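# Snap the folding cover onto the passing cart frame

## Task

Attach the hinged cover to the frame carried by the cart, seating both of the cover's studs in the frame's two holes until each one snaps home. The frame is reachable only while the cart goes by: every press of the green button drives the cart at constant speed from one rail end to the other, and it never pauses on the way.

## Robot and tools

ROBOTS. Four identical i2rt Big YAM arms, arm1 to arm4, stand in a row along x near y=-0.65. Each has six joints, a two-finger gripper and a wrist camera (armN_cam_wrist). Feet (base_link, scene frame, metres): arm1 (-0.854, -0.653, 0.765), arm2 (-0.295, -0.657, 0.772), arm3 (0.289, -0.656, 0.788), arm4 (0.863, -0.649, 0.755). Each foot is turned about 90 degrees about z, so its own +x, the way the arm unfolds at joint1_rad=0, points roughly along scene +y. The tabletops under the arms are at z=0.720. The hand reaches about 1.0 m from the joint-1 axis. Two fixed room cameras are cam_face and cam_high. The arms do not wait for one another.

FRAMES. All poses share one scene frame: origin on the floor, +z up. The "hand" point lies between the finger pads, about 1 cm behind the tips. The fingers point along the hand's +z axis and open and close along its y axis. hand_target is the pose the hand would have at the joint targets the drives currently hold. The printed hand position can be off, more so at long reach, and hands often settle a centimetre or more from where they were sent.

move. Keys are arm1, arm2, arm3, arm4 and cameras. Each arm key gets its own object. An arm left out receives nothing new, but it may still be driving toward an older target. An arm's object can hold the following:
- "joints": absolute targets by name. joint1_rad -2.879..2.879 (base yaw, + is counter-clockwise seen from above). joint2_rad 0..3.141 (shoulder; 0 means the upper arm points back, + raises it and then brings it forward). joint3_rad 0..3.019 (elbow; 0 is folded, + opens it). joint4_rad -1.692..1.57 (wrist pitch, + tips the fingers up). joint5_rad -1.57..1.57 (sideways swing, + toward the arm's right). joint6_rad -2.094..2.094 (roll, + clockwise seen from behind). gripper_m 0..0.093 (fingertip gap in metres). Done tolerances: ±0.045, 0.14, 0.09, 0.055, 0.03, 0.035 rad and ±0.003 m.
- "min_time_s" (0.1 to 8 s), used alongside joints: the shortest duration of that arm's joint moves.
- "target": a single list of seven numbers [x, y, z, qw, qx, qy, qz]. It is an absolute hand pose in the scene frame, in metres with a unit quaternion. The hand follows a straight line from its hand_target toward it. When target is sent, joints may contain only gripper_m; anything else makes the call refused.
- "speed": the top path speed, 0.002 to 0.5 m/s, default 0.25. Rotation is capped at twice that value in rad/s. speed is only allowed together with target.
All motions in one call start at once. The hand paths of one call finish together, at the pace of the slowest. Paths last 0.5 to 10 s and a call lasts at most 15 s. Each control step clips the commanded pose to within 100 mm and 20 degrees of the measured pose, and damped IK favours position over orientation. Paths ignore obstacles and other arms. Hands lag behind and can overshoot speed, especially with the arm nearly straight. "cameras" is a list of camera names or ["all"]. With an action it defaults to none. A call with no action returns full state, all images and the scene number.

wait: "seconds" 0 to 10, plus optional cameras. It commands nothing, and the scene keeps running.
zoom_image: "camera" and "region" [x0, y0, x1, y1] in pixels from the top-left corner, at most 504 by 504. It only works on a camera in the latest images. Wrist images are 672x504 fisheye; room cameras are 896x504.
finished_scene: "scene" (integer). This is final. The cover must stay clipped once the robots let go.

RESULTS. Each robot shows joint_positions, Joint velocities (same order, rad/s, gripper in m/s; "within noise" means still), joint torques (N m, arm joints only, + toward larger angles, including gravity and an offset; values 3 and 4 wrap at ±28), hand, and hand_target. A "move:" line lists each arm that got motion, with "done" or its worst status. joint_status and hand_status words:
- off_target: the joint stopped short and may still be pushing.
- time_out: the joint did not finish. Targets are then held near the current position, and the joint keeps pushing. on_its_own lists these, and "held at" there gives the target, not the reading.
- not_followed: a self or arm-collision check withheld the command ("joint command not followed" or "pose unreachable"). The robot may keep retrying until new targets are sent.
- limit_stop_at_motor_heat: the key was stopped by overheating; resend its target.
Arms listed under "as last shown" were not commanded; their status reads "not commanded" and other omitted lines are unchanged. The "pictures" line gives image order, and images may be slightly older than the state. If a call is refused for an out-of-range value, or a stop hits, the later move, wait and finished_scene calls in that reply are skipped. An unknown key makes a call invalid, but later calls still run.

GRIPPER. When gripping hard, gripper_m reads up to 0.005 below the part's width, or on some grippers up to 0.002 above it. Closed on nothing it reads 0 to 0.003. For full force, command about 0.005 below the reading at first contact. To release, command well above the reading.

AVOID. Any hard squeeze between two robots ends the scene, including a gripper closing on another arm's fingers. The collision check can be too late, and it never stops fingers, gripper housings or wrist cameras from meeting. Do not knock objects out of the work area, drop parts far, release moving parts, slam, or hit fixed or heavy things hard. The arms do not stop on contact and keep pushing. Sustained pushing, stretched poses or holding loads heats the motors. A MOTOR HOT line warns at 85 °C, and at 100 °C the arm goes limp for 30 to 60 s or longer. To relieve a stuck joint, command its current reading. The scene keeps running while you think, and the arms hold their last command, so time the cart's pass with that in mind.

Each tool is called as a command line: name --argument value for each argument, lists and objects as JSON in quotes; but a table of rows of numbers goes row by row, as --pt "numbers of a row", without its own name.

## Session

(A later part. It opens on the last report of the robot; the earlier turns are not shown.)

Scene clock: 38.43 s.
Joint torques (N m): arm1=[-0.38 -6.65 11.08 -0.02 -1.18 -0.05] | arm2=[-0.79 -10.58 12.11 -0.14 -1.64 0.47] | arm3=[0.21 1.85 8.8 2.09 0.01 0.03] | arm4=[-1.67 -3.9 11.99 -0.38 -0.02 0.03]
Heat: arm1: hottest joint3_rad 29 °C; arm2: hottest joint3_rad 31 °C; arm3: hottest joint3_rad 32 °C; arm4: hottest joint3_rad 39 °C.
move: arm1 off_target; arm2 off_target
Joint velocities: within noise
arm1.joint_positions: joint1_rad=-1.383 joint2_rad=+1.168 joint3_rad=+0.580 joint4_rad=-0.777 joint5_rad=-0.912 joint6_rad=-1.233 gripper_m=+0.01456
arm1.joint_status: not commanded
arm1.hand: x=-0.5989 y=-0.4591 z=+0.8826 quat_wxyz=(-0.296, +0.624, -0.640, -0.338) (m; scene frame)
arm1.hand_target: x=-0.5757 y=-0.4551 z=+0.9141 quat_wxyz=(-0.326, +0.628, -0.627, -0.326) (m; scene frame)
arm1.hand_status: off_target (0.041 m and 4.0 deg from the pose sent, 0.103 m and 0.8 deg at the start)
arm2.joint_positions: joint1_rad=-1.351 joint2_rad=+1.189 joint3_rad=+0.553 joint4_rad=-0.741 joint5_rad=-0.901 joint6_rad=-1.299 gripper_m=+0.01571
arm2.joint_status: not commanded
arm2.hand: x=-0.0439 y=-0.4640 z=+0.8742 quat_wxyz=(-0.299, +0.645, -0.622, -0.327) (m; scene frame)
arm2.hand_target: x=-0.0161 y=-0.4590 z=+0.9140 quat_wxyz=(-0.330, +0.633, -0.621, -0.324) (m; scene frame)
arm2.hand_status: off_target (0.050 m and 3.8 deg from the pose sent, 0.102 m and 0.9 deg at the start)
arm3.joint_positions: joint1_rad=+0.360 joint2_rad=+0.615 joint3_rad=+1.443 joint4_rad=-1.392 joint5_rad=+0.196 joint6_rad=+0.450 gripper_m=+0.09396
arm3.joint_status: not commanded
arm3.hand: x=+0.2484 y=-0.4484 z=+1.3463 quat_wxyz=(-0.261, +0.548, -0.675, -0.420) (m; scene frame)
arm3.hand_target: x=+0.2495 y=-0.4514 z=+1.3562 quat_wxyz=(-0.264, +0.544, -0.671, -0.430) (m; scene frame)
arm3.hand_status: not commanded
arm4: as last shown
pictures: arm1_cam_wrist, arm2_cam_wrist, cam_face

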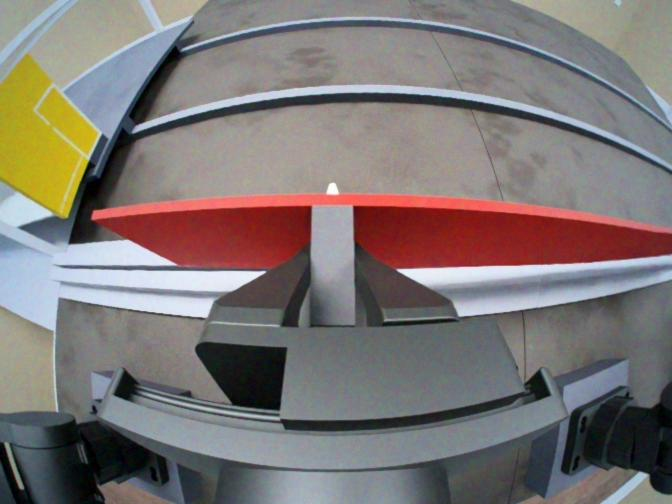

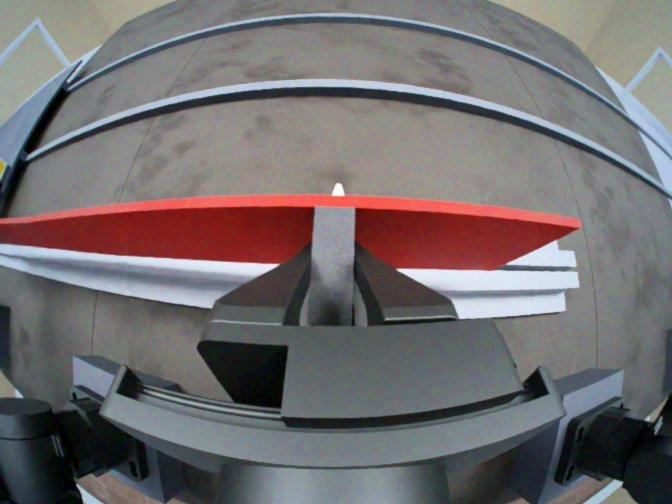

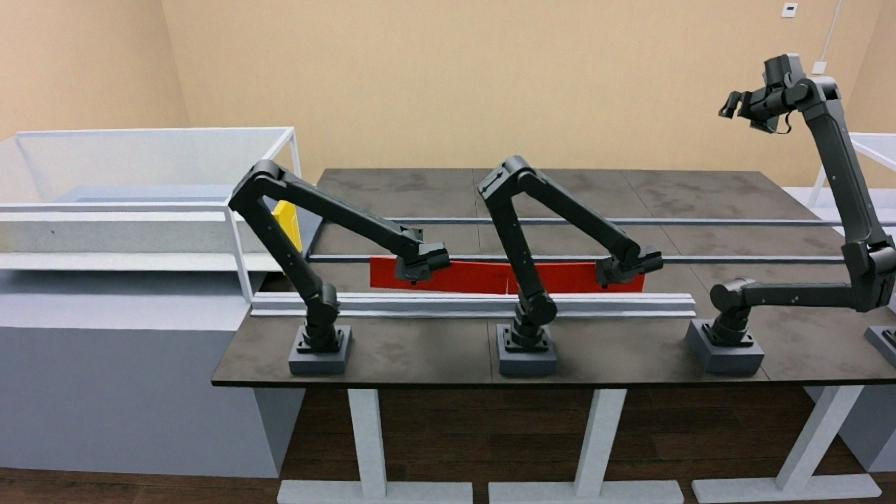

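move --arm1 '{"target": [-0.75, -0.458, 0.930, -0.3265, 0.6272, -0.6272, -0.3265], "speed": 0.12}' --arm2 '{"target": [-0.1885, -0.463, 0.930, -0.3265, 0.6272, -0.6272, -0.3265], "speed": 0.12}' --cameras '["arm1_cam_wrist","arm2_cam_wrist","cam_high","cam_face"]'

zoom_image --camera "cam_high" --region '[160, 320, 480, 450]'

zoom_image --camera "cam_face" --region '[200, 180, 620, 340]'

Scene clock: 44.63 s.
Joint torques (N m): arm1=[1.49 1.61 9.31 1.1 -0.84 0.05] | arm2=[0.09 -0.67 9.5 1.59 -0.89 0.42] | arm3=[0.09 1.96 8.83 2.09 0.02 0.02] | arm4=[-1.79 -4.37 12.03 -0.53 -0.04 0.01]
Heat: arm1: hottest joint3_rad 31 °C; arm2: hottest joint3_rad 32 °C; arm3: hottest joint3_rad 33 °C; arm4: hottest joint3_rad 40 °C.
move: arm1 off_target; arm2 off_target
Joint velocities: within noise
arm1.joint_positions: joint1_rad=-1.131 joint2_rad=+0.393 joint3_rad=+0.337 joint4_rad=-0.968 joint5_rad=-0.798 joint6_rad=-0.845 gripper_m=+0.01456
arm1.joint_status: not commanded
arm1.hand: x=-0.7475 y=-0.4622 z=+0.9158 quat_wxyz=(-0.317, +0.622, -0.640, -0.321) (m; scene frame)
arm1.hand_target: x=-0.7486 y=-0.4581 z=+0.9298 quat_wxyz=(-0.328, +0.626, -0.628, -0.325) (m; scene frame)
arm1.hand_status: off_target (0.015 m and 2.0 deg from the pose sent, 0.158 m and 4.0 deg at the start)
arm2.joint_positions: joint1_rad=-1.107 joint2_rad=+0.402 joint3_rad=+0.328 joint4_rad=-0.983 joint5_rad=-0.810 joint6_rad=-0.911 gripper_m=+0.01571
arm2.joint_status: not commanded
arm2.hand: x=-0.1922 y=-0.4673 z=+0.9164 quat_wxyz=(-0.314, +0.639, -0.625, -0.320) (m; scene frame)
arm2.hand_target: x=-0.1888 y=-0.4639 z=+0.9301 quat_wxyz=(-0.326, +0.628, -0.627, -0.327) (m; scene frame)
arm2.hand_status: off_target (0.015 m and 2.1 deg from the pose sent, 0.155 m and 3.8 deg at the start)
arm3, arm4: as last shown
pictures: arm1_cam_wrist, arm2_cam_wrist, cam_face, cam_high

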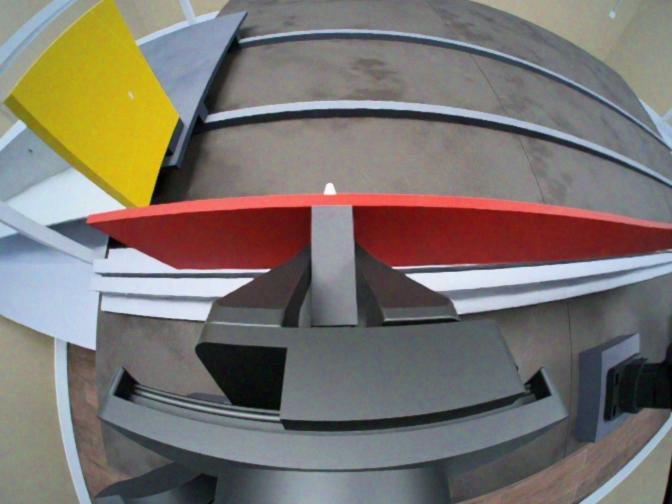

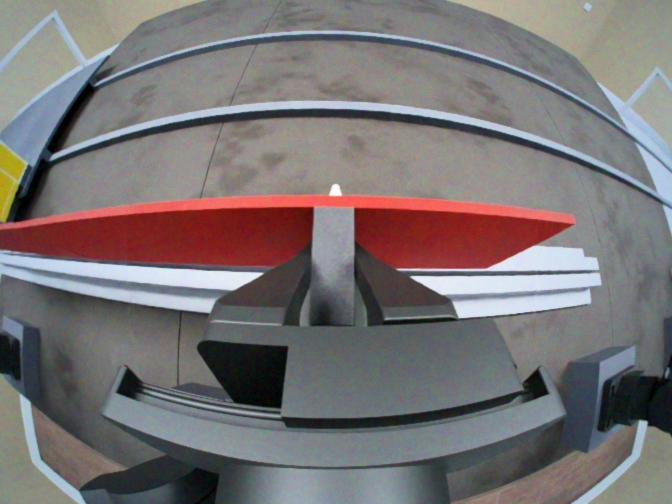

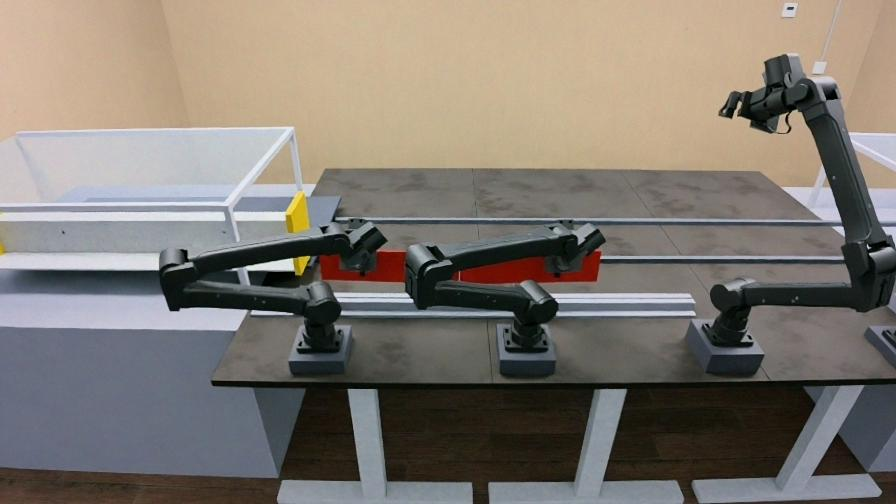

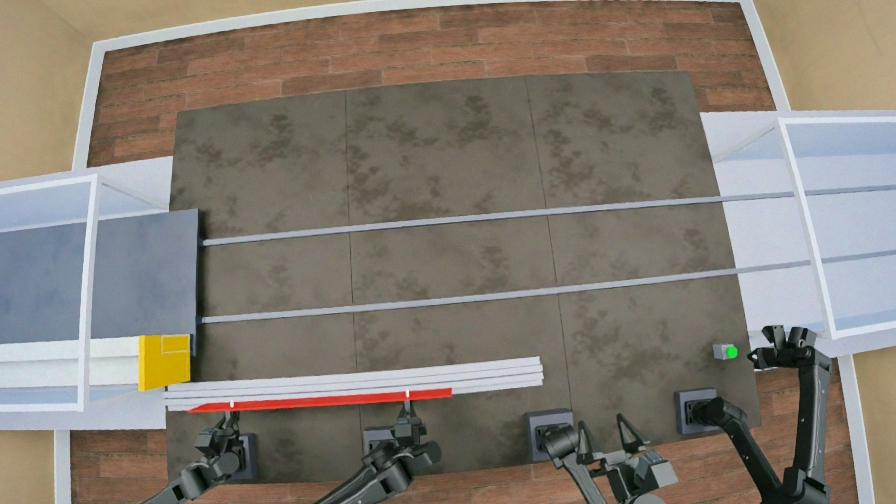

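Scaled by 1.575.

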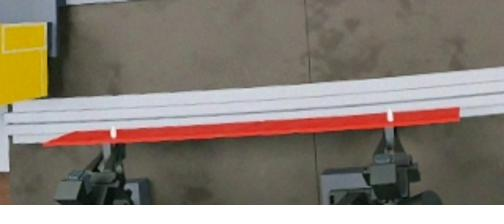

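Scaled by 1.200.

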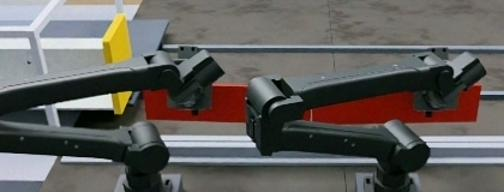

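move --arm1 '{"target": [-0.925, -0.456, 0.925, -0.3265, 0.6272, -0.6272, -0.3265], "speed": 0.1}' --arm2 '{"target": [-0.3635, -0.461, 0.925, -0.3265, 0.6272, -0.6272, -0.3265], "speed": 0.1}' --cameras '["arm1_cam_wrist","arm2_cam_wrist","cam_face","cam_high"]'

Scene clock: 50.40 s.
Joint torques (N m): arm1=[1.44 4.48 11.52 2.19 1.9 -0.6] | arm2=[0.26 1.73 10.21 1.94 1.13 0.19] | arm3=[0.15 1.85 8.81 2.11 0.02 0.03] | arm4=[-2.32 -3.72 12.22 -0.43 -0.02 0.01]
Heat: arm1: hottest joint3_rad 32 °C; arm2: hottest joint3_rad 33 °C; arm3: hottest joint3_rad 33 °C; arm4: hottest joint3_rad 41 °C.
move: arm1 off_target; arm2 off_target
Joint velocities: within noise
arm1.joint_positions: joint1_rad=+0.861 joint2_rad=+0.171 joint3_rad=+0.259 joint4_rad=-1.010 joint5_rad=+0.659 joint6_rad=+0.672 gripper_m=+0.01465
arm1.joint_status: not commanded
arm1.hand: x=-0.9167 y=-0.4644 z=+0.8925 quat_wxyz=(-0.311, +0.632, -0.643, -0.300) (m; scene frame)
arm1.hand_target: x=-0.9224 y=-0.4572 z=+0.9240 quat_wxyz=(-0.328, +0.629, -0.625, -0.325) (m; scene frame)
arm1.hand_status: off_target (0.035 m and 4.0 deg from the pose sent, 0.178 m and 2.0 deg at the start; a joint's target at an end of its range on 24 of 75 steps)
arm2.joint_positions: joint1_rad=+0.901 joint2_rad=+0.163 joint3_rad=+0.266 joint4_rad=-1.007 joint5_rad=+0.675 joint6_rad=+0.606 gripper_m=+0.01571
arm2.joint_status: not commanded
arm2.hand: x=-0.3581 y=-0.4669 z=+0.9060 quat_wxyz=(-0.324, +0.649, -0.620, -0.299) (m; scene frame)
arm2.hand_target: x=-0.3610 y=-0.4624 z=+0.9249 quat_wxyz=(-0.328, +0.630, -0.624, -0.324) (m; scene frame)
arm2.hand_status: off_target (0.021 m and 4.1 deg from the pose sent, 0.172 m and 2.1 deg at the start; a joint's target at an end of its range on 27 of 75 steps)
arm3, arm4: as last shown
pictures: arm1_cam_wrist, arm2_cam_wrist, cam_face, cam_high

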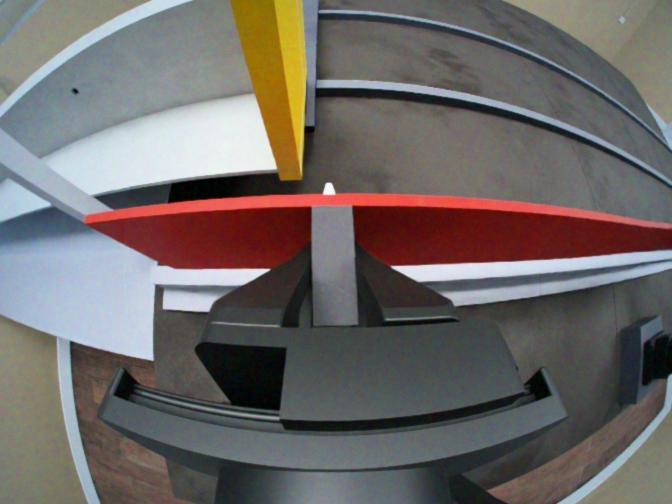

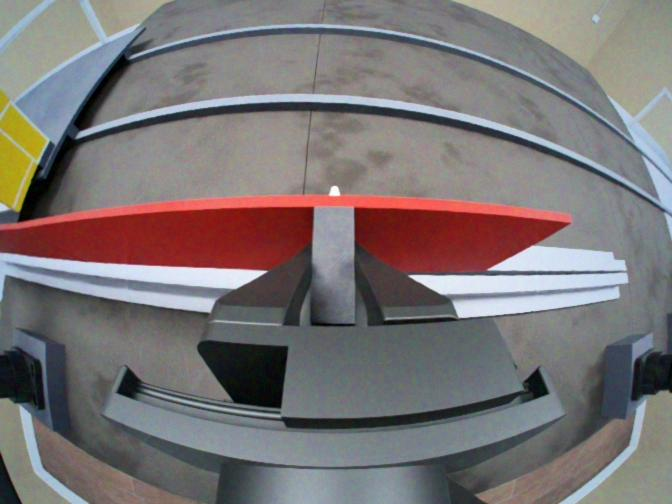

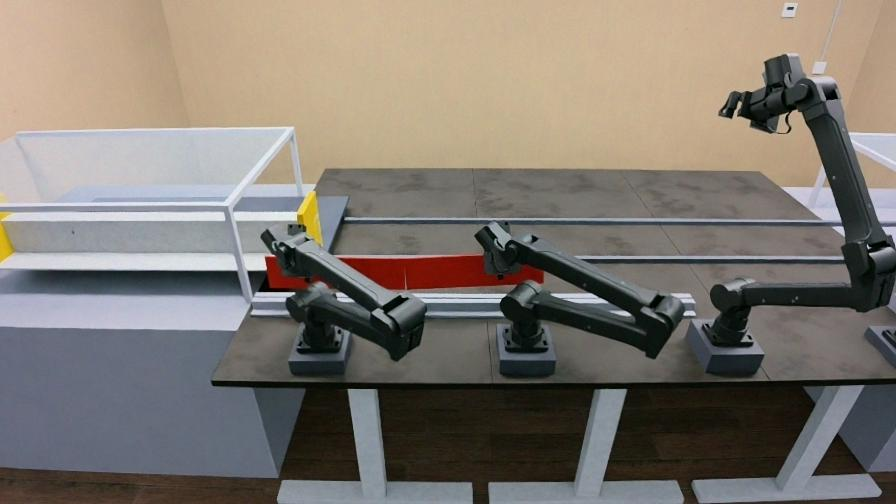

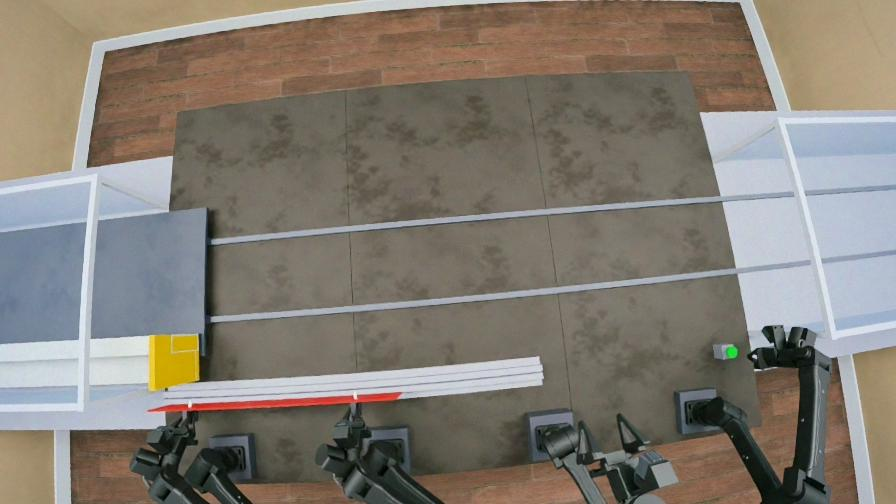

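zoom_image --camera "arm1_cam_wrist" --region '[0, 80, 340, 300]'

zoom_image --camera "cam_face" --region '[180, 170, 440, 350]'

Scaled by 1.482 from the camera's 672x504 image, which has a finer 960x720 frame.

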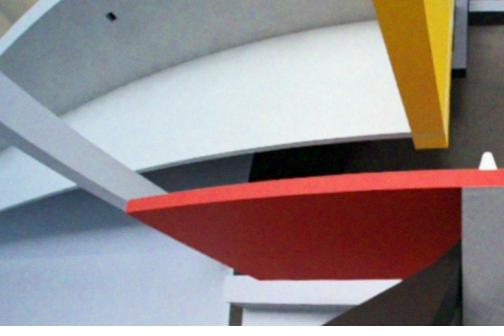

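Scaled by 1.938.

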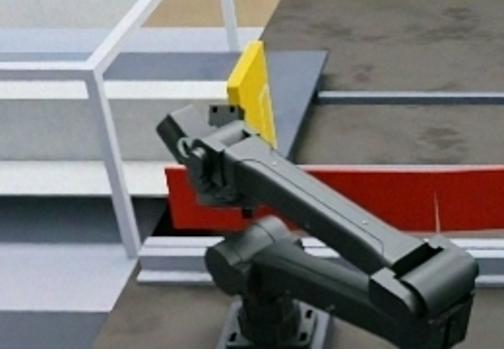

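wait --seconds 10 --cameras '[]'

wait --seconds 10 --cameras '[]'

wait --seconds 8 --cameras '["arm1_cam_wrist"]'

zoom_image --camera "arm1_cam_wrist" --region '[100, 0, 420, 220]'

Scene clock: 64.67 s.
Joint torques (N m): arm1=[1.38 4.54 11.51 2.18 1.89 -0.6] | arm2=[0.91 0.73 10.07 2.11 1.16 0.16] | arm3=[0.21 1.85 8.8 2.09 0.02 0.03] | arm4=[-2.02 -3.96 12.08 -0.53 -0.02 -0.01]
Heat: arm1: hottest joint3_rad 35 °C; arm2: hottest joint3_rad 36 °C; arm3: hottest joint3_rad 34 °C; arm4: hottest joint3_rad 44 °C.
Joint velocities: within noise
arm1.joint_positions: joint1_rad=+0.861 joint2_rad=+0.171 joint3_rad=+0.259 joint4_rad=-1.010 joint5_rad=+0.659 joint6_rad=+0.672 gripper_m=+0.01465
arm1.joint_status: not commanded
arm1.hand: x=-0.9167 y=-0.4644 z=+0.8925 quat_wxyz=(-0.311, +0.632, -0.643, -0.300) (m; scene frame)
arm1.hand_target: x=-0.9224 y=-0.4572 z=+0.9240 quat_wxyz=(-0.328, +0.629, -0.625, -0.325) (m; scene frame)
arm1.hand_status: off_target (0.035 m and 4.0 deg from the pose sent, 0.178 m and 2.0 deg at the start; a joint's target at an end of its range on 24 of 75 steps)
arm2.joint_positions: joint1_rad=+0.901 joint2_rad=+0.163 joint3_rad=+0.266 joint4_rad=-1.007 joint5_rad=+0.675 joint6_rad=+0.606 gripper_m=+0.01571
arm2.joint_status: not commanded
arm2.hand: x=-0.3581 y=-0.4669 z=+0.9060 quat_wxyz=(-0.324, +0.649, -0.620, -0.299) (m; scene frame)
arm2.hand_target: x=-0.3610 y=-0.4624 z=+0.9249 quat_wxyz=(-0.328, +0.630, -0.624, -0.324) (m; scene frame)
arm2.hand_status: off_target (0.021 m and 4.1 deg from the pose sent, 0.172 m and 2.1 deg at the start; a joint's target at an end of its range on 27 of 75 steps)
arm3.joint_positions: joint1_rad=+0.360 joint2_rad=+0.615 joint3_rad=+1.443 joint4_rad=-1.392 joint5_rad=+0.196 joint6_rad=+0.450 gripper_m=+0.09396
arm3.joint_status: not commanded
arm3.hand: x=+0.2484 y=-0.4484 z=+1.3463 quat_wxyz=(-0.261, +0.548, -0.675, -0.420) (m; scene frame)
arm3.hand_target: x=+0.2495 y=-0.4514 z=+1.3562 quat_wxyz=(-0.264, +0.544, -0.671, -0.430) (m; scene frame)
arm3.hand_status: not commanded
arm4.joint_positions: joint1_rad=-0.567 joint2_rad=+1.026 joint3_rad=+0.721 joint4_rad=-1.297 joint5_rad=+0.002 joint6_rad=-0.609 gripper_m=+0.00070
arm4.joint_status: not commanded
arm4.hand: x=+1.0021 y=-0.4542 z=+0.8837 quat_wxyz=(+0.013, +0.706, -0.708, +0.001) (m; scene frame)
arm4.hand_target: x=+1.0098 y=-0.4456 z=+0.8993 quat_wxyz=(+0.000, +0.707, -0.708, +0.000) (m; scene frame)
arm4.hand_status: not commanded
wait: 10.00 s; at rest from the start
pictures: none
No camera images: "cameras" was empty.

Scene clock: 74.67 s.
Joint torques (N m): arm1=[1.44 4.54 11.51 2.18 1.89 -0.6] | arm2=[0.26 1.26 10.14 1.95 1.12 0.14] | arm3=[0.21 1.85 8.79 2.09 0.02 0.03] | arm4=[-1.44 -4.66 11.99 -0.51 -0.02 0.02]
Heat: arm1: hottest joint3_rad 37 °C; arm2: hottest joint3_rad 37 °C; arm3: hottest joint3_rad 34 °C; arm4: hottest joint3_rad 45 °C.
Joint velocities: within noise
arm1.joint_positions: joint1_rad=+0.861 joint2_rad=+0.171 joint3_rad=+0.259 joint4_rad=-1.010 joint5_rad=+0.659 joint6_rad=+0.672 gripper_m=+0.01465
arm1.joint_status: not commanded
arm1.hand: x=-0.9167 y=-0.4644 z=+0.8925 quat_wxyz=(-0.311, +0.632, -0.643, -0.300) (m; scene frame)
arm1.hand_target: x=-0.9224 y=-0.4572 z=+0.9240 quat_wxyz=(-0.328, +0.629, -0.625, -0.325) (m; scene frame)
arm1.hand_status: off_target (0.035 m and 4.0 deg from the pose sent, 0.178 m and 2.0 deg at the start; a joint's target at an end of its range on 24 of 75 steps)
arm2.joint_positions: joint1_rad=+0.901 joint2_rad=+0.163 joint3_rad=+0.266 joint4_rad=-1.007 joint5_rad=+0.675 joint6_rad=+0.606 gripper_m=+0.01571
arm2.joint_status: not commanded
arm2.hand: x=-0.3581 y=-0.4669 z=+0.9060 quat_wxyz=(-0.324, +0.649, -0.620, -0.299) (m; scene frame)
arm2.hand_target: x=-0.3610 y=-0.4624 z=+0.9249 quat_wxyz=(-0.328, +0.630, -0.624, -0.324) (m; scene frame)
arm2.hand_status: off_target (0.021 m and 4.1 deg from the pose sent, 0.172 m and 2.1 deg at the start; a joint's target at an end of its range on 27 of 75 steps)
arm3.joint_positions: joint1_rad=+0.360 joint2_rad=+0.615 joint3_rad=+1.443 joint4_rad=-1.392 joint5_rad=+0.196 joint6_rad=+0.450 gripper_m=+0.09396
arm3.joint_status: not commanded
arm3.hand: x=+0.2484 y=-0.4484 z=+1.3463 quat_wxyz=(-0.261, +0.548, -0.675, -0.420) (m; scene frame)
arm3.hand_target: x=+0.2495 y=-0.4514 z=+1.3562 quat_wxyz=(-0.264, +0.544, -0.671, -0.430) (m; scene frame)
arm3.hand_status: not commanded
arm4.joint_positions: joint1_rad=-0.567 joint2_rad=+1.026 joint3_rad=+0.721 joint4_rad=-1.297 joint5_rad=+0.002 joint6_rad=-0.609 gripper_m=+0.00070
arm4.joint_status: not commanded
arm4.hand: x=+1.0021 y=-0.4542 z=+0.8837 quat_wxyz=(+0.013, +0.706, -0.708, +0.001) (m; scene frame)
arm4.hand_target: x=+1.0098 y=-0.4456 z=+0.8993 quat_wxyz=(+0.000, +0.707, -0.708, +0.000) (m; scene frame)
arm4.hand_status: not commanded
wait: 10.00 s; at rest by 0.27 s
pictures: none
No camera images: "cameras" was empty.

Scene clock: 82.67 s.
Joint torques (N m): arm1=[1.44 4.54 11.51 2.19 1.89 -0.6] | arm2=[0.85 1.08 10.17 1.91 1.15 0.16] | arm3=[0.15 1.85 8.81 2.07 0.01 0.02] | arm4=[-1.85 -3.96 12.15 -0.43 0.01 0.02]
Heat: arm1: hottest joint3_rad 38 °C; arm2: hottest joint3_rad 38 °C; arm3: hottest joint3_rad 35 °C; arm4: hottest joint3_rad 46 °C.
Joint velocities: within noise
arm1.joint_positions: joint1_rad=+0.861 joint2_rad=+0.171 joint3_rad=+0.259 joint4_rad=-1.010 joint5_rad=+0.659 joint6_rad=+0.672 gripper_m=+0.01465
arm1.joint_status: not commanded
arm1.hand: x=-0.9167 y=-0.4644 z=+0.8925 quat_wxyz=(-0.311, +0.632, -0.643, -0.300) (m; scene frame)
arm1.hand_target: x=-0.9224 y=-0.4572 z=+0.9240 quat_wxyz=(-0.328, +0.629, -0.625, -0.325) (m; scene frame)
arm1.hand_status: off_target (0.035 m and 4.0 deg from the pose sent, 0.178 m and 2.0 deg at the start; a joint's target at an end of its range on 24 of 75 steps)
arm2.joint_positions: joint1_rad=+0.901 joint2_rad=+0.163 joint3_rad=+0.266 joint4_rad=-1.007 joint5_rad=+0.675 joint6_rad=+0.606 gripper_m=+0.01571
arm2.joint_status: not commanded
arm2.hand: x=-0.3581 y=-0.4669 z=+0.9060 quat_wxyz=(-0.324, +0.649, -0.620, -0.299) (m; scene frame)
arm2.hand_target: x=-0.3610 y=-0.4624 z=+0.9249 quat_wxyz=(-0.328, +0.630, -0.624, -0.324) (m; scene frame)
arm2.hand_status: off_target (0.021 m and 4.1 deg from the pose sent, 0.172 m and 2.1 deg at the start; a joint's target at an end of its range on 27 of 75 steps)
arm3.joint_positions: joint1_rad=+0.360 joint2_rad=+0.615 joint3_rad=+1.443 joint4_rad=-1.392 joint5_rad=+0.196 joint6_rad=+0.450 gripper_m=+0.09396
arm3.joint_status: not commanded
arm3.hand: x=+0.2484 y=-0.4484 z=+1.3463 quat_wxyz=(-0.261, +0.548, -0.675, -0.420) (m; scene frame)
arm3.hand_target: x=+0.2495 y=-0.4514 z=+1.3562 quat_wxyz=(-0.264, +0.544, -0.671, -0.430) (m; scene frame)
arm3.hand_status: not commanded
arm4.joint_positions: joint1_rad=-0.567 joint2_rad=+1.026 joint3_rad=+0.721 joint4_rad=-1.297 joint5_rad=+0.002 joint6_rad=-0.609 gripper_m=+0.00070
arm4.joint_status: not commanded
arm4.hand: x=+1.0021 y=-0.4542 z=+0.8837 quat_wxyz=(+0.013, +0.706, -0.708, +0.001) (m; scene frame)
arm4.hand_target: x=+1.0098 y=-0.4456 z=+0.8993 quat_wxyz=(+0.000, +0.707, -0.708, +0.000) (m; scene frame)
arm4.hand_status: not commanded
wait: 8.00 s; at rest by 0.27 s
pictures: arm1_cam_wrist

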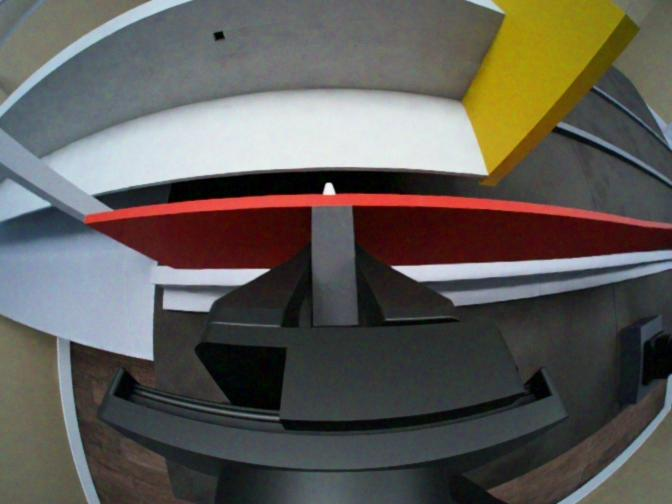

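Scaled by 1.575 from the camera's 672x504 image, which has a finer 960x720 frame.

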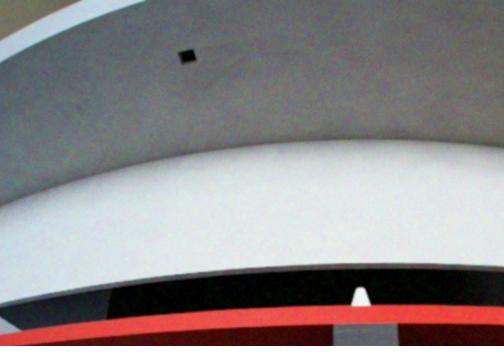

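move --arm1 '{"target": [-0.925, -0.456, 0.948, -0.3482, 0.6155, -0.6155, -0.3482], "speed": 0.05}' --arm2 '{"target": [-0.3635, -0.461, 0.935, -0.3482, 0.6155, -0.6155, -0.3482], "speed": 0.05}' --cameras '["arm1_cam_wrist", "arm2_cam_wrist"]'

zoom_image --camera "arm1_cam_wrist" --region '[180, 0, 480, 220]'

zoom_image --camera "arm2_cam_wrist" --region '[0, 100, 340, 280]'

Scene clock: 88.30 s.
Joint torques (N m): arm1=[1.44 3.43 13.49 1.73 2.06 -0.68] | arm2=[0.67 0.73 9.76 2.32 1.35 0.1] | arm3=[0.21 1.85 8.8 2.1 0.02 0.02] | arm4=[-2.26 -3.55 11.95 -0.42 0.01 0.06]
Heat: arm1: hottest joint3_rad 39 °C; arm2: hottest joint3_rad 38 °C; arm3: hottest joint3_rad 35 °C; arm4: hottest joint3_rad 47 °C.
move: arm1 off_target; arm2 off_target
Joint velocities: within noise
arm1.joint_positions: joint1_rad=+0.935 joint2_rad=+0.171 joint3_rad=+0.261 joint4_rad=-1.010 joint5_rad=+0.745 joint6_rad=+0.706 gripper_m=+0.01465
arm1.joint_status: not commanded
arm1.hand: x=-0.9193 y=-0.4635 z=+0.9009 quat_wxyz=(-0.332, +0.626, -0.632, -0.314) (m; scene frame)
arm1.hand_target: x=-0.9248 y=-0.4572 z=+0.9468 quat_wxyz=(-0.348, +0.616, -0.615, -0.349) (m; scene frame)
arm1.hand_status: off_target (0.048 m and 4.8 deg from the pose sent, 0.057 m and 7.9 deg at the start)
arm2.joint_positions: joint1_rad=+0.970 joint2_rad=+0.151 joint3_rad=+0.266 joint4_rad=-1.007 joint5_rad=+0.759 joint6_rad=+0.645 gripper_m=+0.01571
arm2.joint_status: not commanded
arm2.hand: x=-0.3597 y=-0.4661 z=+0.9153 quat_wxyz=(-0.344, +0.637, -0.613, -0.317) (m; scene frame)
arm2.hand_target: x=-0.3630 y=-0.4620 z=+0.9349 quat_wxyz=(-0.347, +0.614, -0.617, -0.349) (m; scene frame)
arm2.hand_status: off_target (0.021 m and 4.4 deg from the pose sent, 0.030 m and 7.4 deg at the start)
arm3, arm4: as last shown
pictures: arm1_cam_wrist, arm2_cam_wrist

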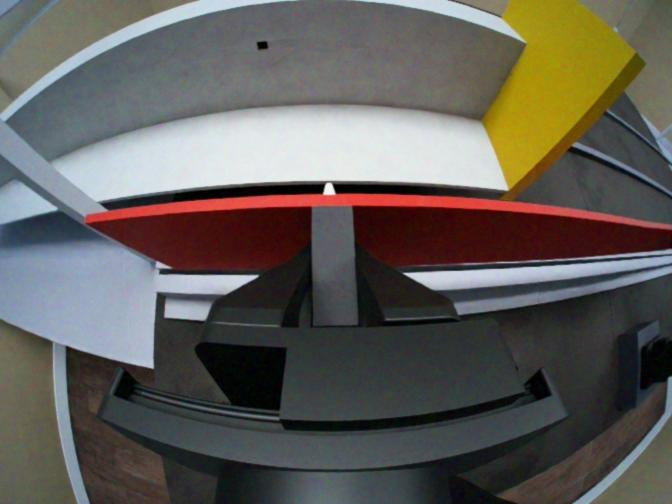

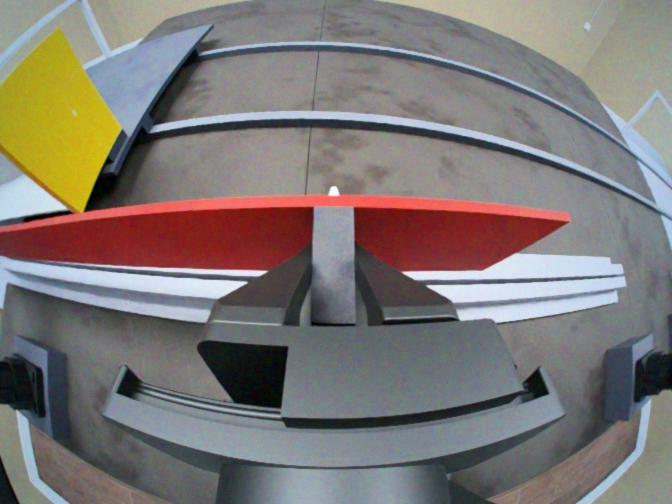

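Scaled by 1.680 from the camera's 672x504 image, which has a finer 960x720 frame.

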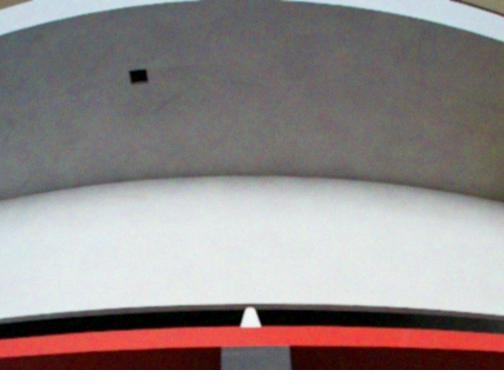

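Scaled by 1.482 from the camera's 672x504 image, which has a finer 960x720 frame.

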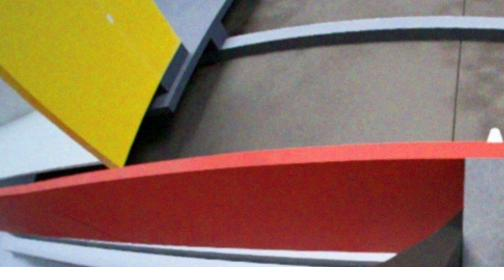

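wait --seconds 10 --cameras '[]'

wait --seconds 10 --cameras '[]'

wait --seconds 10 --cameras '[]'

wait --seconds 10 --cameras '[]'

wait --seconds 10 --cameras '["arm1_cam_wrist", "arm2_cam_wrist", "cam_face"]'

zoom_image --camera "arm2_cam_wrist" --region '[60, 0, 360, 220]'

Scene clock: 100.23 s.
Joint torques (N m): arm1=[1.49 3.43 13.48 1.72 2.06 -0.68] | arm2=[0.79 0.15 9.87 2.33 1.34 0.13] | arm3=[0.15 1.79 8.8 2.1 0.03 0.02] | arm4=[-1.73 -3.9 12.11 -0.55 -0.01 0.04]
Heat: arm1: hottest joint3_rad 42 °C; arm2: hottest joint3_rad 39 °C; arm3: hottest joint3_rad 35 °C; arm4: hottest joint3_rad 48 °C.
Joint velocities: within noise
arm1.joint_positions: joint1_rad=+0.935 joint2_rad=+0.171 joint3_rad=+0.261 joint4_rad=-1.010 joint5_rad=+0.745 joint6_rad=+0.706 gripper_m=+0.01465
arm1.joint_status: not commanded
arm1.hand: x=-0.9193 y=-0.4635 z=+0.9009 quat_wxyz=(-0.332, +0.626, -0.632, -0.314) (m; scene frame)
arm1.hand_target: x=-0.9248 y=-0.4572 z=+0.9468 quat_wxyz=(-0.348, +0.616, -0.615, -0.349) (m; scene frame)
arm1.hand_status: off_target (0.048 m and 4.8 deg from the pose sent, 0.057 m and 7.9 deg at the start)
arm2.joint_positions: joint1_rad=+0.970 joint2_rad=+0.151 joint3_rad=+0.266 joint4_rad=-1.007 joint5_rad=+0.759 joint6_rad=+0.645 gripper_m=+0.01571
arm2.joint_status: not commanded
arm2.hand: x=-0.3597 y=-0.4661 z=+0.9153 quat_wxyz=(-0.344, +0.637, -0.613, -0.317) (m; scene frame)
arm2.hand_target: x=-0.3630 y=-0.4620 z=+0.9349 quat_wxyz=(-0.347, +0.614, -0.617, -0.349) (m; scene frame)
arm2.hand_status: off_target (0.021 m and 4.4 deg from the pose sent, 0.030 m and 7.4 deg at the start)
arm3.joint_positions: joint1_rad=+0.360 joint2_rad=+0.615 joint3_rad=+1.443 joint4_rad=-1.392 joint5_rad=+0.196 joint6_rad=+0.450 gripper_m=+0.09396
arm3.joint_status: not commanded
arm3.hand: x=+0.2484 y=-0.4484 z=+1.3463 quat_wxyz=(-0.261, +0.548, -0.675, -0.420) (m; scene frame)
arm3.hand_target: x=+0.2495 y=-0.4514 z=+1.3562 quat_wxyz=(-0.264, +0.544, -0.671, -0.430) (m; scene frame)
arm3.hand_status: not commanded
arm4.joint_positions: joint1_rad=-0.567 joint2_rad=+1.026 joint3_rad=+0.721 joint4_rad=-1.297 joint5_rad=+0.002 joint6_rad=-0.609 gripper_m=+0.00070
arm4.joint_status: not commanded
arm4.hand: x=+1.0021 y=-0.4542 z=+0.8837 quat_wxyz=(+0.013, +0.706, -0.708, +0.001) (m; scene frame)
arm4.hand_target: x=+1.0098 y=-0.4456 z=+0.8993 quat_wxyz=(+0.000, +0.707, -0.708, +0.000) (m; scene frame)
arm4.hand_status: not commanded
wait: 10.00 s; at rest from the start
pictures: none
No camera images: "cameras" was empty.

Scene clock: 110.23 s.
Joint torques (N m): arm1=[1.44 3.37 13.48 1.7 2.06 -0.68] | arm2=[0.73 0.5 9.84 2.22 1.37 0.17] | arm3=[0.21 1.85 8.83 2.1 0.02 0.03] | arm4=[-1.85 -3.55 12.08 -0.61 -0.01 -0.01]
Heat: arm1: hottest joint3_rad 45 °C; arm2: hottest joint3_rad 39 °C; arm3: hottest joint3_rad 36 °C; arm4: hottest joint3_rad 48 °C.
Joint velocities: within noise
arm1.joint_positions: joint1_rad=+0.935 joint2_rad=+0.171 joint3_rad=+0.261 joint4_rad=-1.010 joint5_rad=+0.745 joint6_rad=+0.706 gripper_m=+0.01465
arm1.joint_status: not commanded
arm1.hand: x=-0.9193 y=-0.4635 z=+0.9009 quat_wxyz=(-0.332, +0.626, -0.632, -0.314) (m; scene frame)
arm1.hand_target: x=-0.9248 y=-0.4572 z=+0.9468 quat_wxyz=(-0.348, +0.616, -0.615, -0.349) (m; scene frame)
arm1.hand_status: off_target (0.048 m and 4.8 deg from the pose sent, 0.057 m and 7.9 deg at the start)
arm2.joint_positions: joint1_rad=+0.970 joint2_rad=+0.151 joint3_rad=+0.266 joint4_rad=-1.007 joint5_rad=+0.759 joint6_rad=+0.645 gripper_m=+0.01571
arm2.joint_status: not commanded
arm2.hand: x=-0.3597 y=-0.4661 z=+0.9153 quat_wxyz=(-0.344, +0.637, -0.613, -0.317) (m; scene frame)
arm2.hand_target: x=-0.3630 y=-0.4620 z=+0.9349 quat_wxyz=(-0.347, +0.614, -0.617, -0.349) (m; scene frame)
arm2.hand_status: off_target (0.021 m and 4.4 deg from the pose sent, 0.030 m and 7.4 deg at the start)
arm3.joint_positions: joint1_rad=+0.360 joint2_rad=+0.615 joint3_rad=+1.443 joint4_rad=-1.392 joint5_rad=+0.196 joint6_rad=+0.450 gripper_m=+0.09396
arm3.joint_status: not commanded
arm3.hand: x=+0.2484 y=-0.4484 z=+1.3463 quat_wxyz=(-0.261, +0.548, -0.675, -0.420) (m; scene frame)
arm3.hand_target: x=+0.2495 y=-0.4514 z=+1.3562 quat_wxyz=(-0.264, +0.544, -0.671, -0.430) (m; scene frame)
arm3.hand_status: not commanded
arm4.joint_positions: joint1_rad=-0.567 joint2_rad=+1.026 joint3_rad=+0.721 joint4_rad=-1.297 joint5_rad=+0.002 joint6_rad=-0.609 gripper_m=+0.00070
arm4.joint_status: not commanded
arm4.hand: x=+1.0021 y=-0.4542 z=+0.8837 quat_wxyz=(+0.013, +0.706, -0.708, +0.001) (m; scene frame)
arm4.hand_target: x=+1.0098 y=-0.4456 z=+0.8993 quat_wxyz=(+0.000, +0.707, -0.708, +0.000) (m; scene frame)
arm4.hand_status: not commanded
wait: 10.00 s; at rest by 0.27 s
pictures: none
No camera images: "cameras" was empty.

Scene clock: 120.23 s.
Joint torques (N m): arm1=[1.44 3.49 13.49 1.69 2.06 -0.67] | arm2=[0.97 -0.09 9.89 2.25 1.35 0.14] | arm3=[0.15 1.85 8.83 2.1 0.01 0.03] | arm4=[-2.02 -3.78 11.93 -0.54 -0.03 0.04]
Heat: arm1: hottest joint3_rad 46 °C; arm2: hottest joint3_rad 40 °C; arm3: hottest joint3_rad 36 °C; arm4: hottest joint3_rad 49 °C.
Joint velocities: within noise
arm1.joint_positions: joint1_rad=+0.935 joint2_rad=+0.171 joint3_rad=+0.261 joint4_rad=-1.010 joint5_rad=+0.745 joint6_rad=+0.706 gripper_m=+0.01465
arm1.joint_status: not commanded
arm1.hand: x=-0.9193 y=-0.4635 z=+0.9009 quat_wxyz=(-0.332, +0.626, -0.632, -0.314) (m; scene frame)
arm1.hand_target: x=-0.9248 y=-0.4572 z=+0.9468 quat_wxyz=(-0.348, +0.616, -0.615, -0.349) (m; scene frame)
arm1.hand_status: off_target (0.048 m and 4.8 deg from the pose sent, 0.057 m and 7.9 deg at the start)
arm2.joint_positions: joint1_rad=+0.970 joint2_rad=+0.151 joint3_rad=+0.266 joint4_rad=-1.007 joint5_rad=+0.759 joint6_rad=+0.645 gripper_m=+0.01571
arm2.joint_status: not commanded
arm2.hand: x=-0.3597 y=-0.4661 z=+0.9153 quat_wxyz=(-0.344, +0.637, -0.613, -0.317) (m; scene frame)
arm2.hand_target: x=-0.3630 y=-0.4620 z=+0.9349 quat_wxyz=(-0.347, +0.614, -0.617, -0.349) (m; scene frame)
arm2.hand_status: off_target (0.021 m and 4.4 deg from the pose sent, 0.030 m and 7.4 deg at the start)
arm3.joint_positions: joint1_rad=+0.360 joint2_rad=+0.615 joint3_rad=+1.443 joint4_rad=-1.392 joint5_rad=+0.196 joint6_rad=+0.450 gripper_m=+0.09396
arm3.joint_status: not commanded
arm3.hand: x=+0.2484 y=-0.4484 z=+1.3463 quat_wxyz=(-0.261, +0.548, -0.675, -0.420) (m; scene frame)
arm3.hand_target: x=+0.2495 y=-0.4514 z=+1.3562 quat_wxyz=(-0.264, +0.544, -0.671, -0.430) (m; scene frame)
arm3.hand_status: not commanded
arm4.joint_positions: joint1_rad=-0.567 joint2_rad=+1.026 joint3_rad=+0.721 joint4_rad=-1.297 joint5_rad=+0.002 joint6_rad=-0.609 gripper_m=+0.00070
arm4.joint_status: not commanded
arm4.hand: x=+1.0021 y=-0.4542 z=+0.8837 quat_wxyz=(+0.013, +0.706, -0.708, +0.001) (m; scene frame)
arm4.hand_target: x=+1.0098 y=-0.4456 z=+0.8993 quat_wxyz=(+0.000, +0.707, -0.708, +0.000) (m; scene frame)
arm4.hand_status: not commanded
wait: 10.00 s; at rest by 0.27 s
pictures: none
No camera images: "cameras" was empty.

Scene clock: 130.23 s.
Joint torques (N m): arm1=[1.44 3.43 13.48 1.7 2.06 -0.68] | arm2=[1.14 0.73 9.78 2.41 1.37 0.16] | arm3=[0.15 1.85 8.8 2.09 0.01 0.02] | arm4=[-1.32 -3.25 11.99 -0.54 -0.01 0]
Heat: arm1: hottest joint3_rad 48 °C; arm2: hottest joint3_rad 40 °C; arm3: hottest joint3_rad 36 °C; arm4: hottest joint3_rad 49 °C.
Joint velocities: within noise
arm1.joint_positions: joint1_rad=+0.935 joint2_rad=+0.171 joint3_rad=+0.261 joint4_rad=-1.010 joint5_rad=+0.745 joint6_rad=+0.706 gripper_m=+0.01465
arm1.joint_status: not commanded
arm1.hand: x=-0.9193 y=-0.4635 z=+0.9009 quat_wxyz=(-0.332, +0.626, -0.632, -0.314) (m; scene frame)
arm1.hand_target: x=-0.9248 y=-0.4572 z=+0.9468 quat_wxyz=(-0.348, +0.616, -0.615, -0.349) (m; scene frame)
arm1.hand_status: off_target (0.048 m and 4.8 deg from the pose sent, 0.057 m and 7.9 deg at the start)
arm2.joint_positions: joint1_rad=+0.970 joint2_rad=+0.151 joint3_rad=+0.266 joint4_rad=-1.007 joint5_rad=+0.759 joint6_rad=+0.645 gripper_m=+0.01571
arm2.joint_status: not commanded
arm2.hand: x=-0.3597 y=-0.4661 z=+0.9153 quat_wxyz=(-0.344, +0.637, -0.613, -0.317) (m; scene frame)
arm2.hand_target: x=-0.3630 y=-0.4620 z=+0.9349 quat_wxyz=(-0.347, +0.614, -0.617, -0.349) (m; scene frame)
arm2.hand_status: off_target (0.021 m and 4.4 deg from the pose sent, 0.030 m and 7.4 deg at the start)
arm3.joint_positions: joint1_rad=+0.360 joint2_rad=+0.615 joint3_rad=+1.443 joint4_rad=-1.392 joint5_rad=+0.196 joint6_rad=+0.450 gripper_m=+0.09396
arm3.joint_status: not commanded
arm3.hand: x=+0.2484 y=-0.4484 z=+1.3463 quat_wxyz=(-0.261, +0.548, -0.675, -0.420) (m; scene frame)
arm3.hand_target: x=+0.2495 y=-0.4514 z=+1.3562 quat_wxyz=(-0.264, +0.544, -0.671, -0.430) (m; scene frame)
arm3.hand_status: not commanded
arm4.joint_positions: joint1_rad=-0.567 joint2_rad=+1.026 joint3_rad=+0.721 joint4_rad=-1.297 joint5_rad=+0.002 joint6_rad=-0.609 gripper_m=+0.00070
arm4.joint_status: not commanded
arm4.hand: x=+1.0021 y=-0.4542 z=+0.8837 quat_wxyz=(+0.013, +0.706, -0.708, +0.001) (m; scene frame)
arm4.hand_target: x=+1.0098 y=-0.4456 z=+0.8993 quat_wxyz=(+0.000, +0.707, -0.708, +0.000) (m; scene frame)
arm4.hand_status: not commanded
wait: 10.00 s; at rest by 0.27 s
pictures: none
No camera images: "cameras" was empty.

Scene clock: 140.23 s.
Joint torques (N m): arm1=[1.44 3.43 13.49 1.72 2.06 -0.68] | arm2=[0.97 0.85 9.84 2.5 1.33 0.15] | arm3=[0.15 1.9 8.8 2.07 0.01 0.03] | arm4=[-1.96 -3.31 12.01 -0.59 0 0.03]
Heat: arm1: hottest joint3_rad 49 °C; arm2: hottest joint3_rad 41 °C; arm3: hottest joint3_rad 36 °C; arm4: hottest joint3_rad 50 °C.
Joint velocities: within noise
arm1.joint_positions: joint1_rad=+0.935 joint2_rad=+0.171 joint3_rad=+0.261 joint4_rad=-1.010 joint5_rad=+0.745 joint6_rad=+0.706 gripper_m=+0.01465
arm1.joint_status: not commanded
arm1.hand: x=-0.9193 y=-0.4635 z=+0.9009 quat_wxyz=(-0.332, +0.626, -0.632, -0.314) (m; scene frame)
arm1.hand_target: x=-0.9248 y=-0.4572 z=+0.9468 quat_wxyz=(-0.348, +0.616, -0.615, -0.349) (m; scene frame)
arm1.hand_status: off_target (0.048 m and 4.8 deg from the pose sent, 0.057 m and 7.9 deg at the start)
arm2.joint_positions: joint1_rad=+0.970 joint2_rad=+0.151 joint3_rad=+0.266 joint4_rad=-1.007 joint5_rad=+0.759 joint6_rad=+0.645 gripper_m=+0.01571
arm2.joint_status: not commanded
arm2.hand: x=-0.3597 y=-0.4661 z=+0.9153 quat_wxyz=(-0.344, +0.637, -0.613, -0.317) (m; scene frame)
arm2.hand_target: x=-0.3630 y=-0.4620 z=+0.9349 quat_wxyz=(-0.347, +0.614, -0.617, -0.349) (m; scene frame)
arm2.hand_status: off_target (0.021 m and 4.4 deg from the pose sent, 0.030 m and 7.4 deg at the start)
arm3.joint_positions: joint1_rad=+0.360 joint2_rad=+0.615 joint3_rad=+1.443 joint4_rad=-1.392 joint5_rad=+0.196 joint6_rad=+0.450 gripper_m=+0.09396
arm3.joint_status: not commanded
arm3.hand: x=+0.2484 y=-0.4484 z=+1.3463 quat_wxyz=(-0.261, +0.548, -0.675, -0.420) (m; scene frame)
arm3.hand_target: x=+0.2495 y=-0.4514 z=+1.3562 quat_wxyz=(-0.264, +0.544, -0.671, -0.430) (m; scene frame)
arm3.hand_status: not commanded
arm4.joint_positions: joint1_rad=-0.567 joint2_rad=+1.026 joint3_rad=+0.721 joint4_rad=-1.297 joint5_rad=+0.002 joint6_rad=-0.609 gripper_m=+0.00070
arm4.joint_status: not commanded
arm4.hand: x=+1.0021 y=-0.4542 z=+0.8837 quat_wxyz=(+0.013, +0.706, -0.708, +0.001) (m; scene frame)
arm4.hand_target: x=+1.0098 y=-0.4456 z=+0.8993 quat_wxyz=(+0.000, +0.707, -0.708, +0.000) (m; scene frame)
arm4.hand_status: not commanded
wait: 10.00 s; at rest by 0.27 s
pictures: arm1_cam_wrist, arm2_cam_wrist, cam_face

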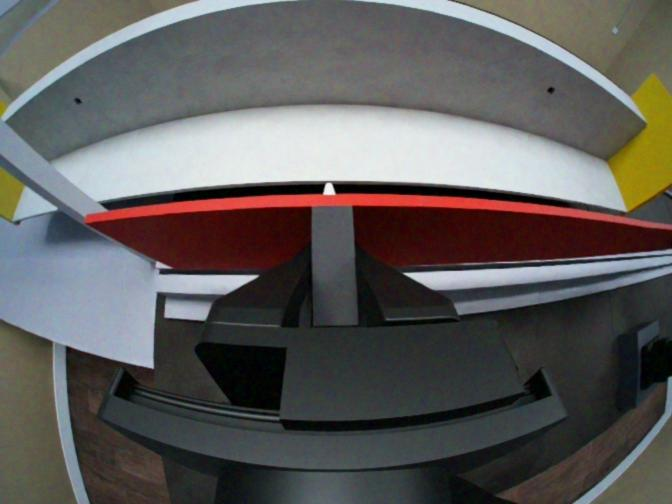

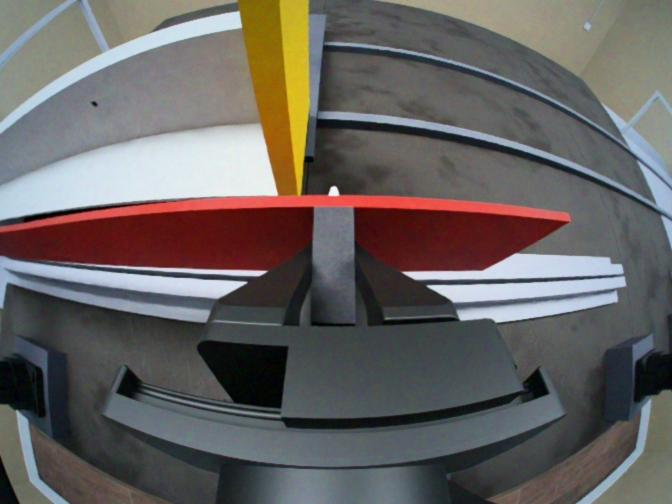

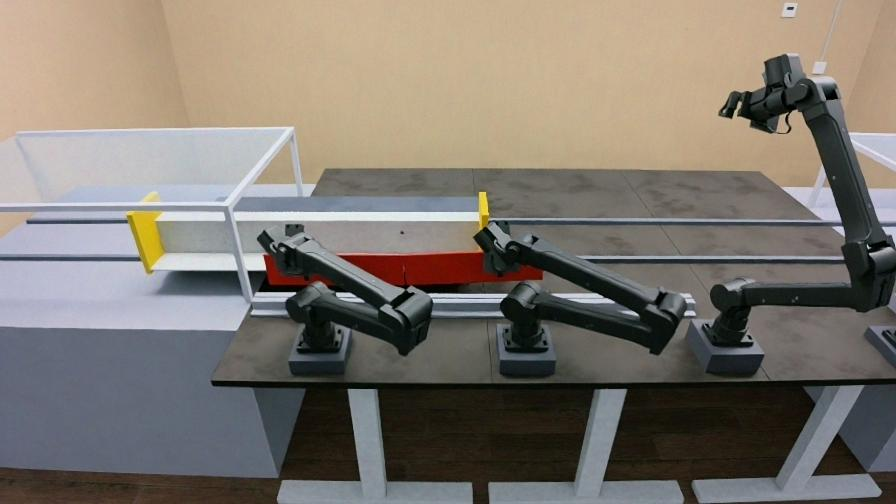

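Scaled by 1.680 from the camera's 672x504 image, which has a finer 960x720 frame.

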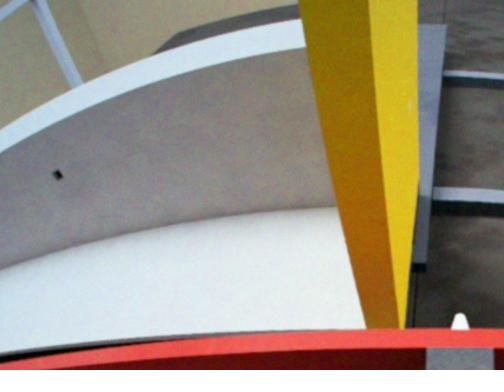

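zoom_image --camera "cam_face" --region '[120, 180, 560, 310]'

zoom_image --camera "cam_face" --region '[240, 230, 360, 310]'

zoom_image --camera "cam_face" --region '[440, 230, 560, 310]'

Scaled by 1.145.

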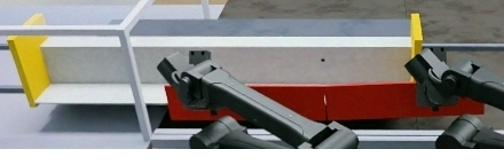

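Scaled by 4.200.

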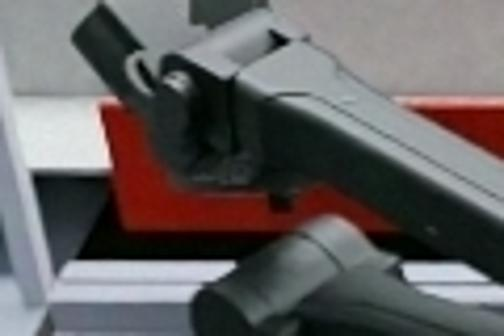

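Scaled by 4.200.

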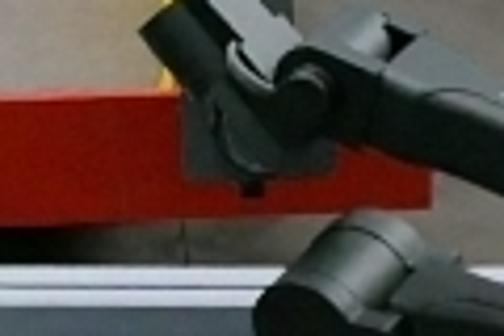

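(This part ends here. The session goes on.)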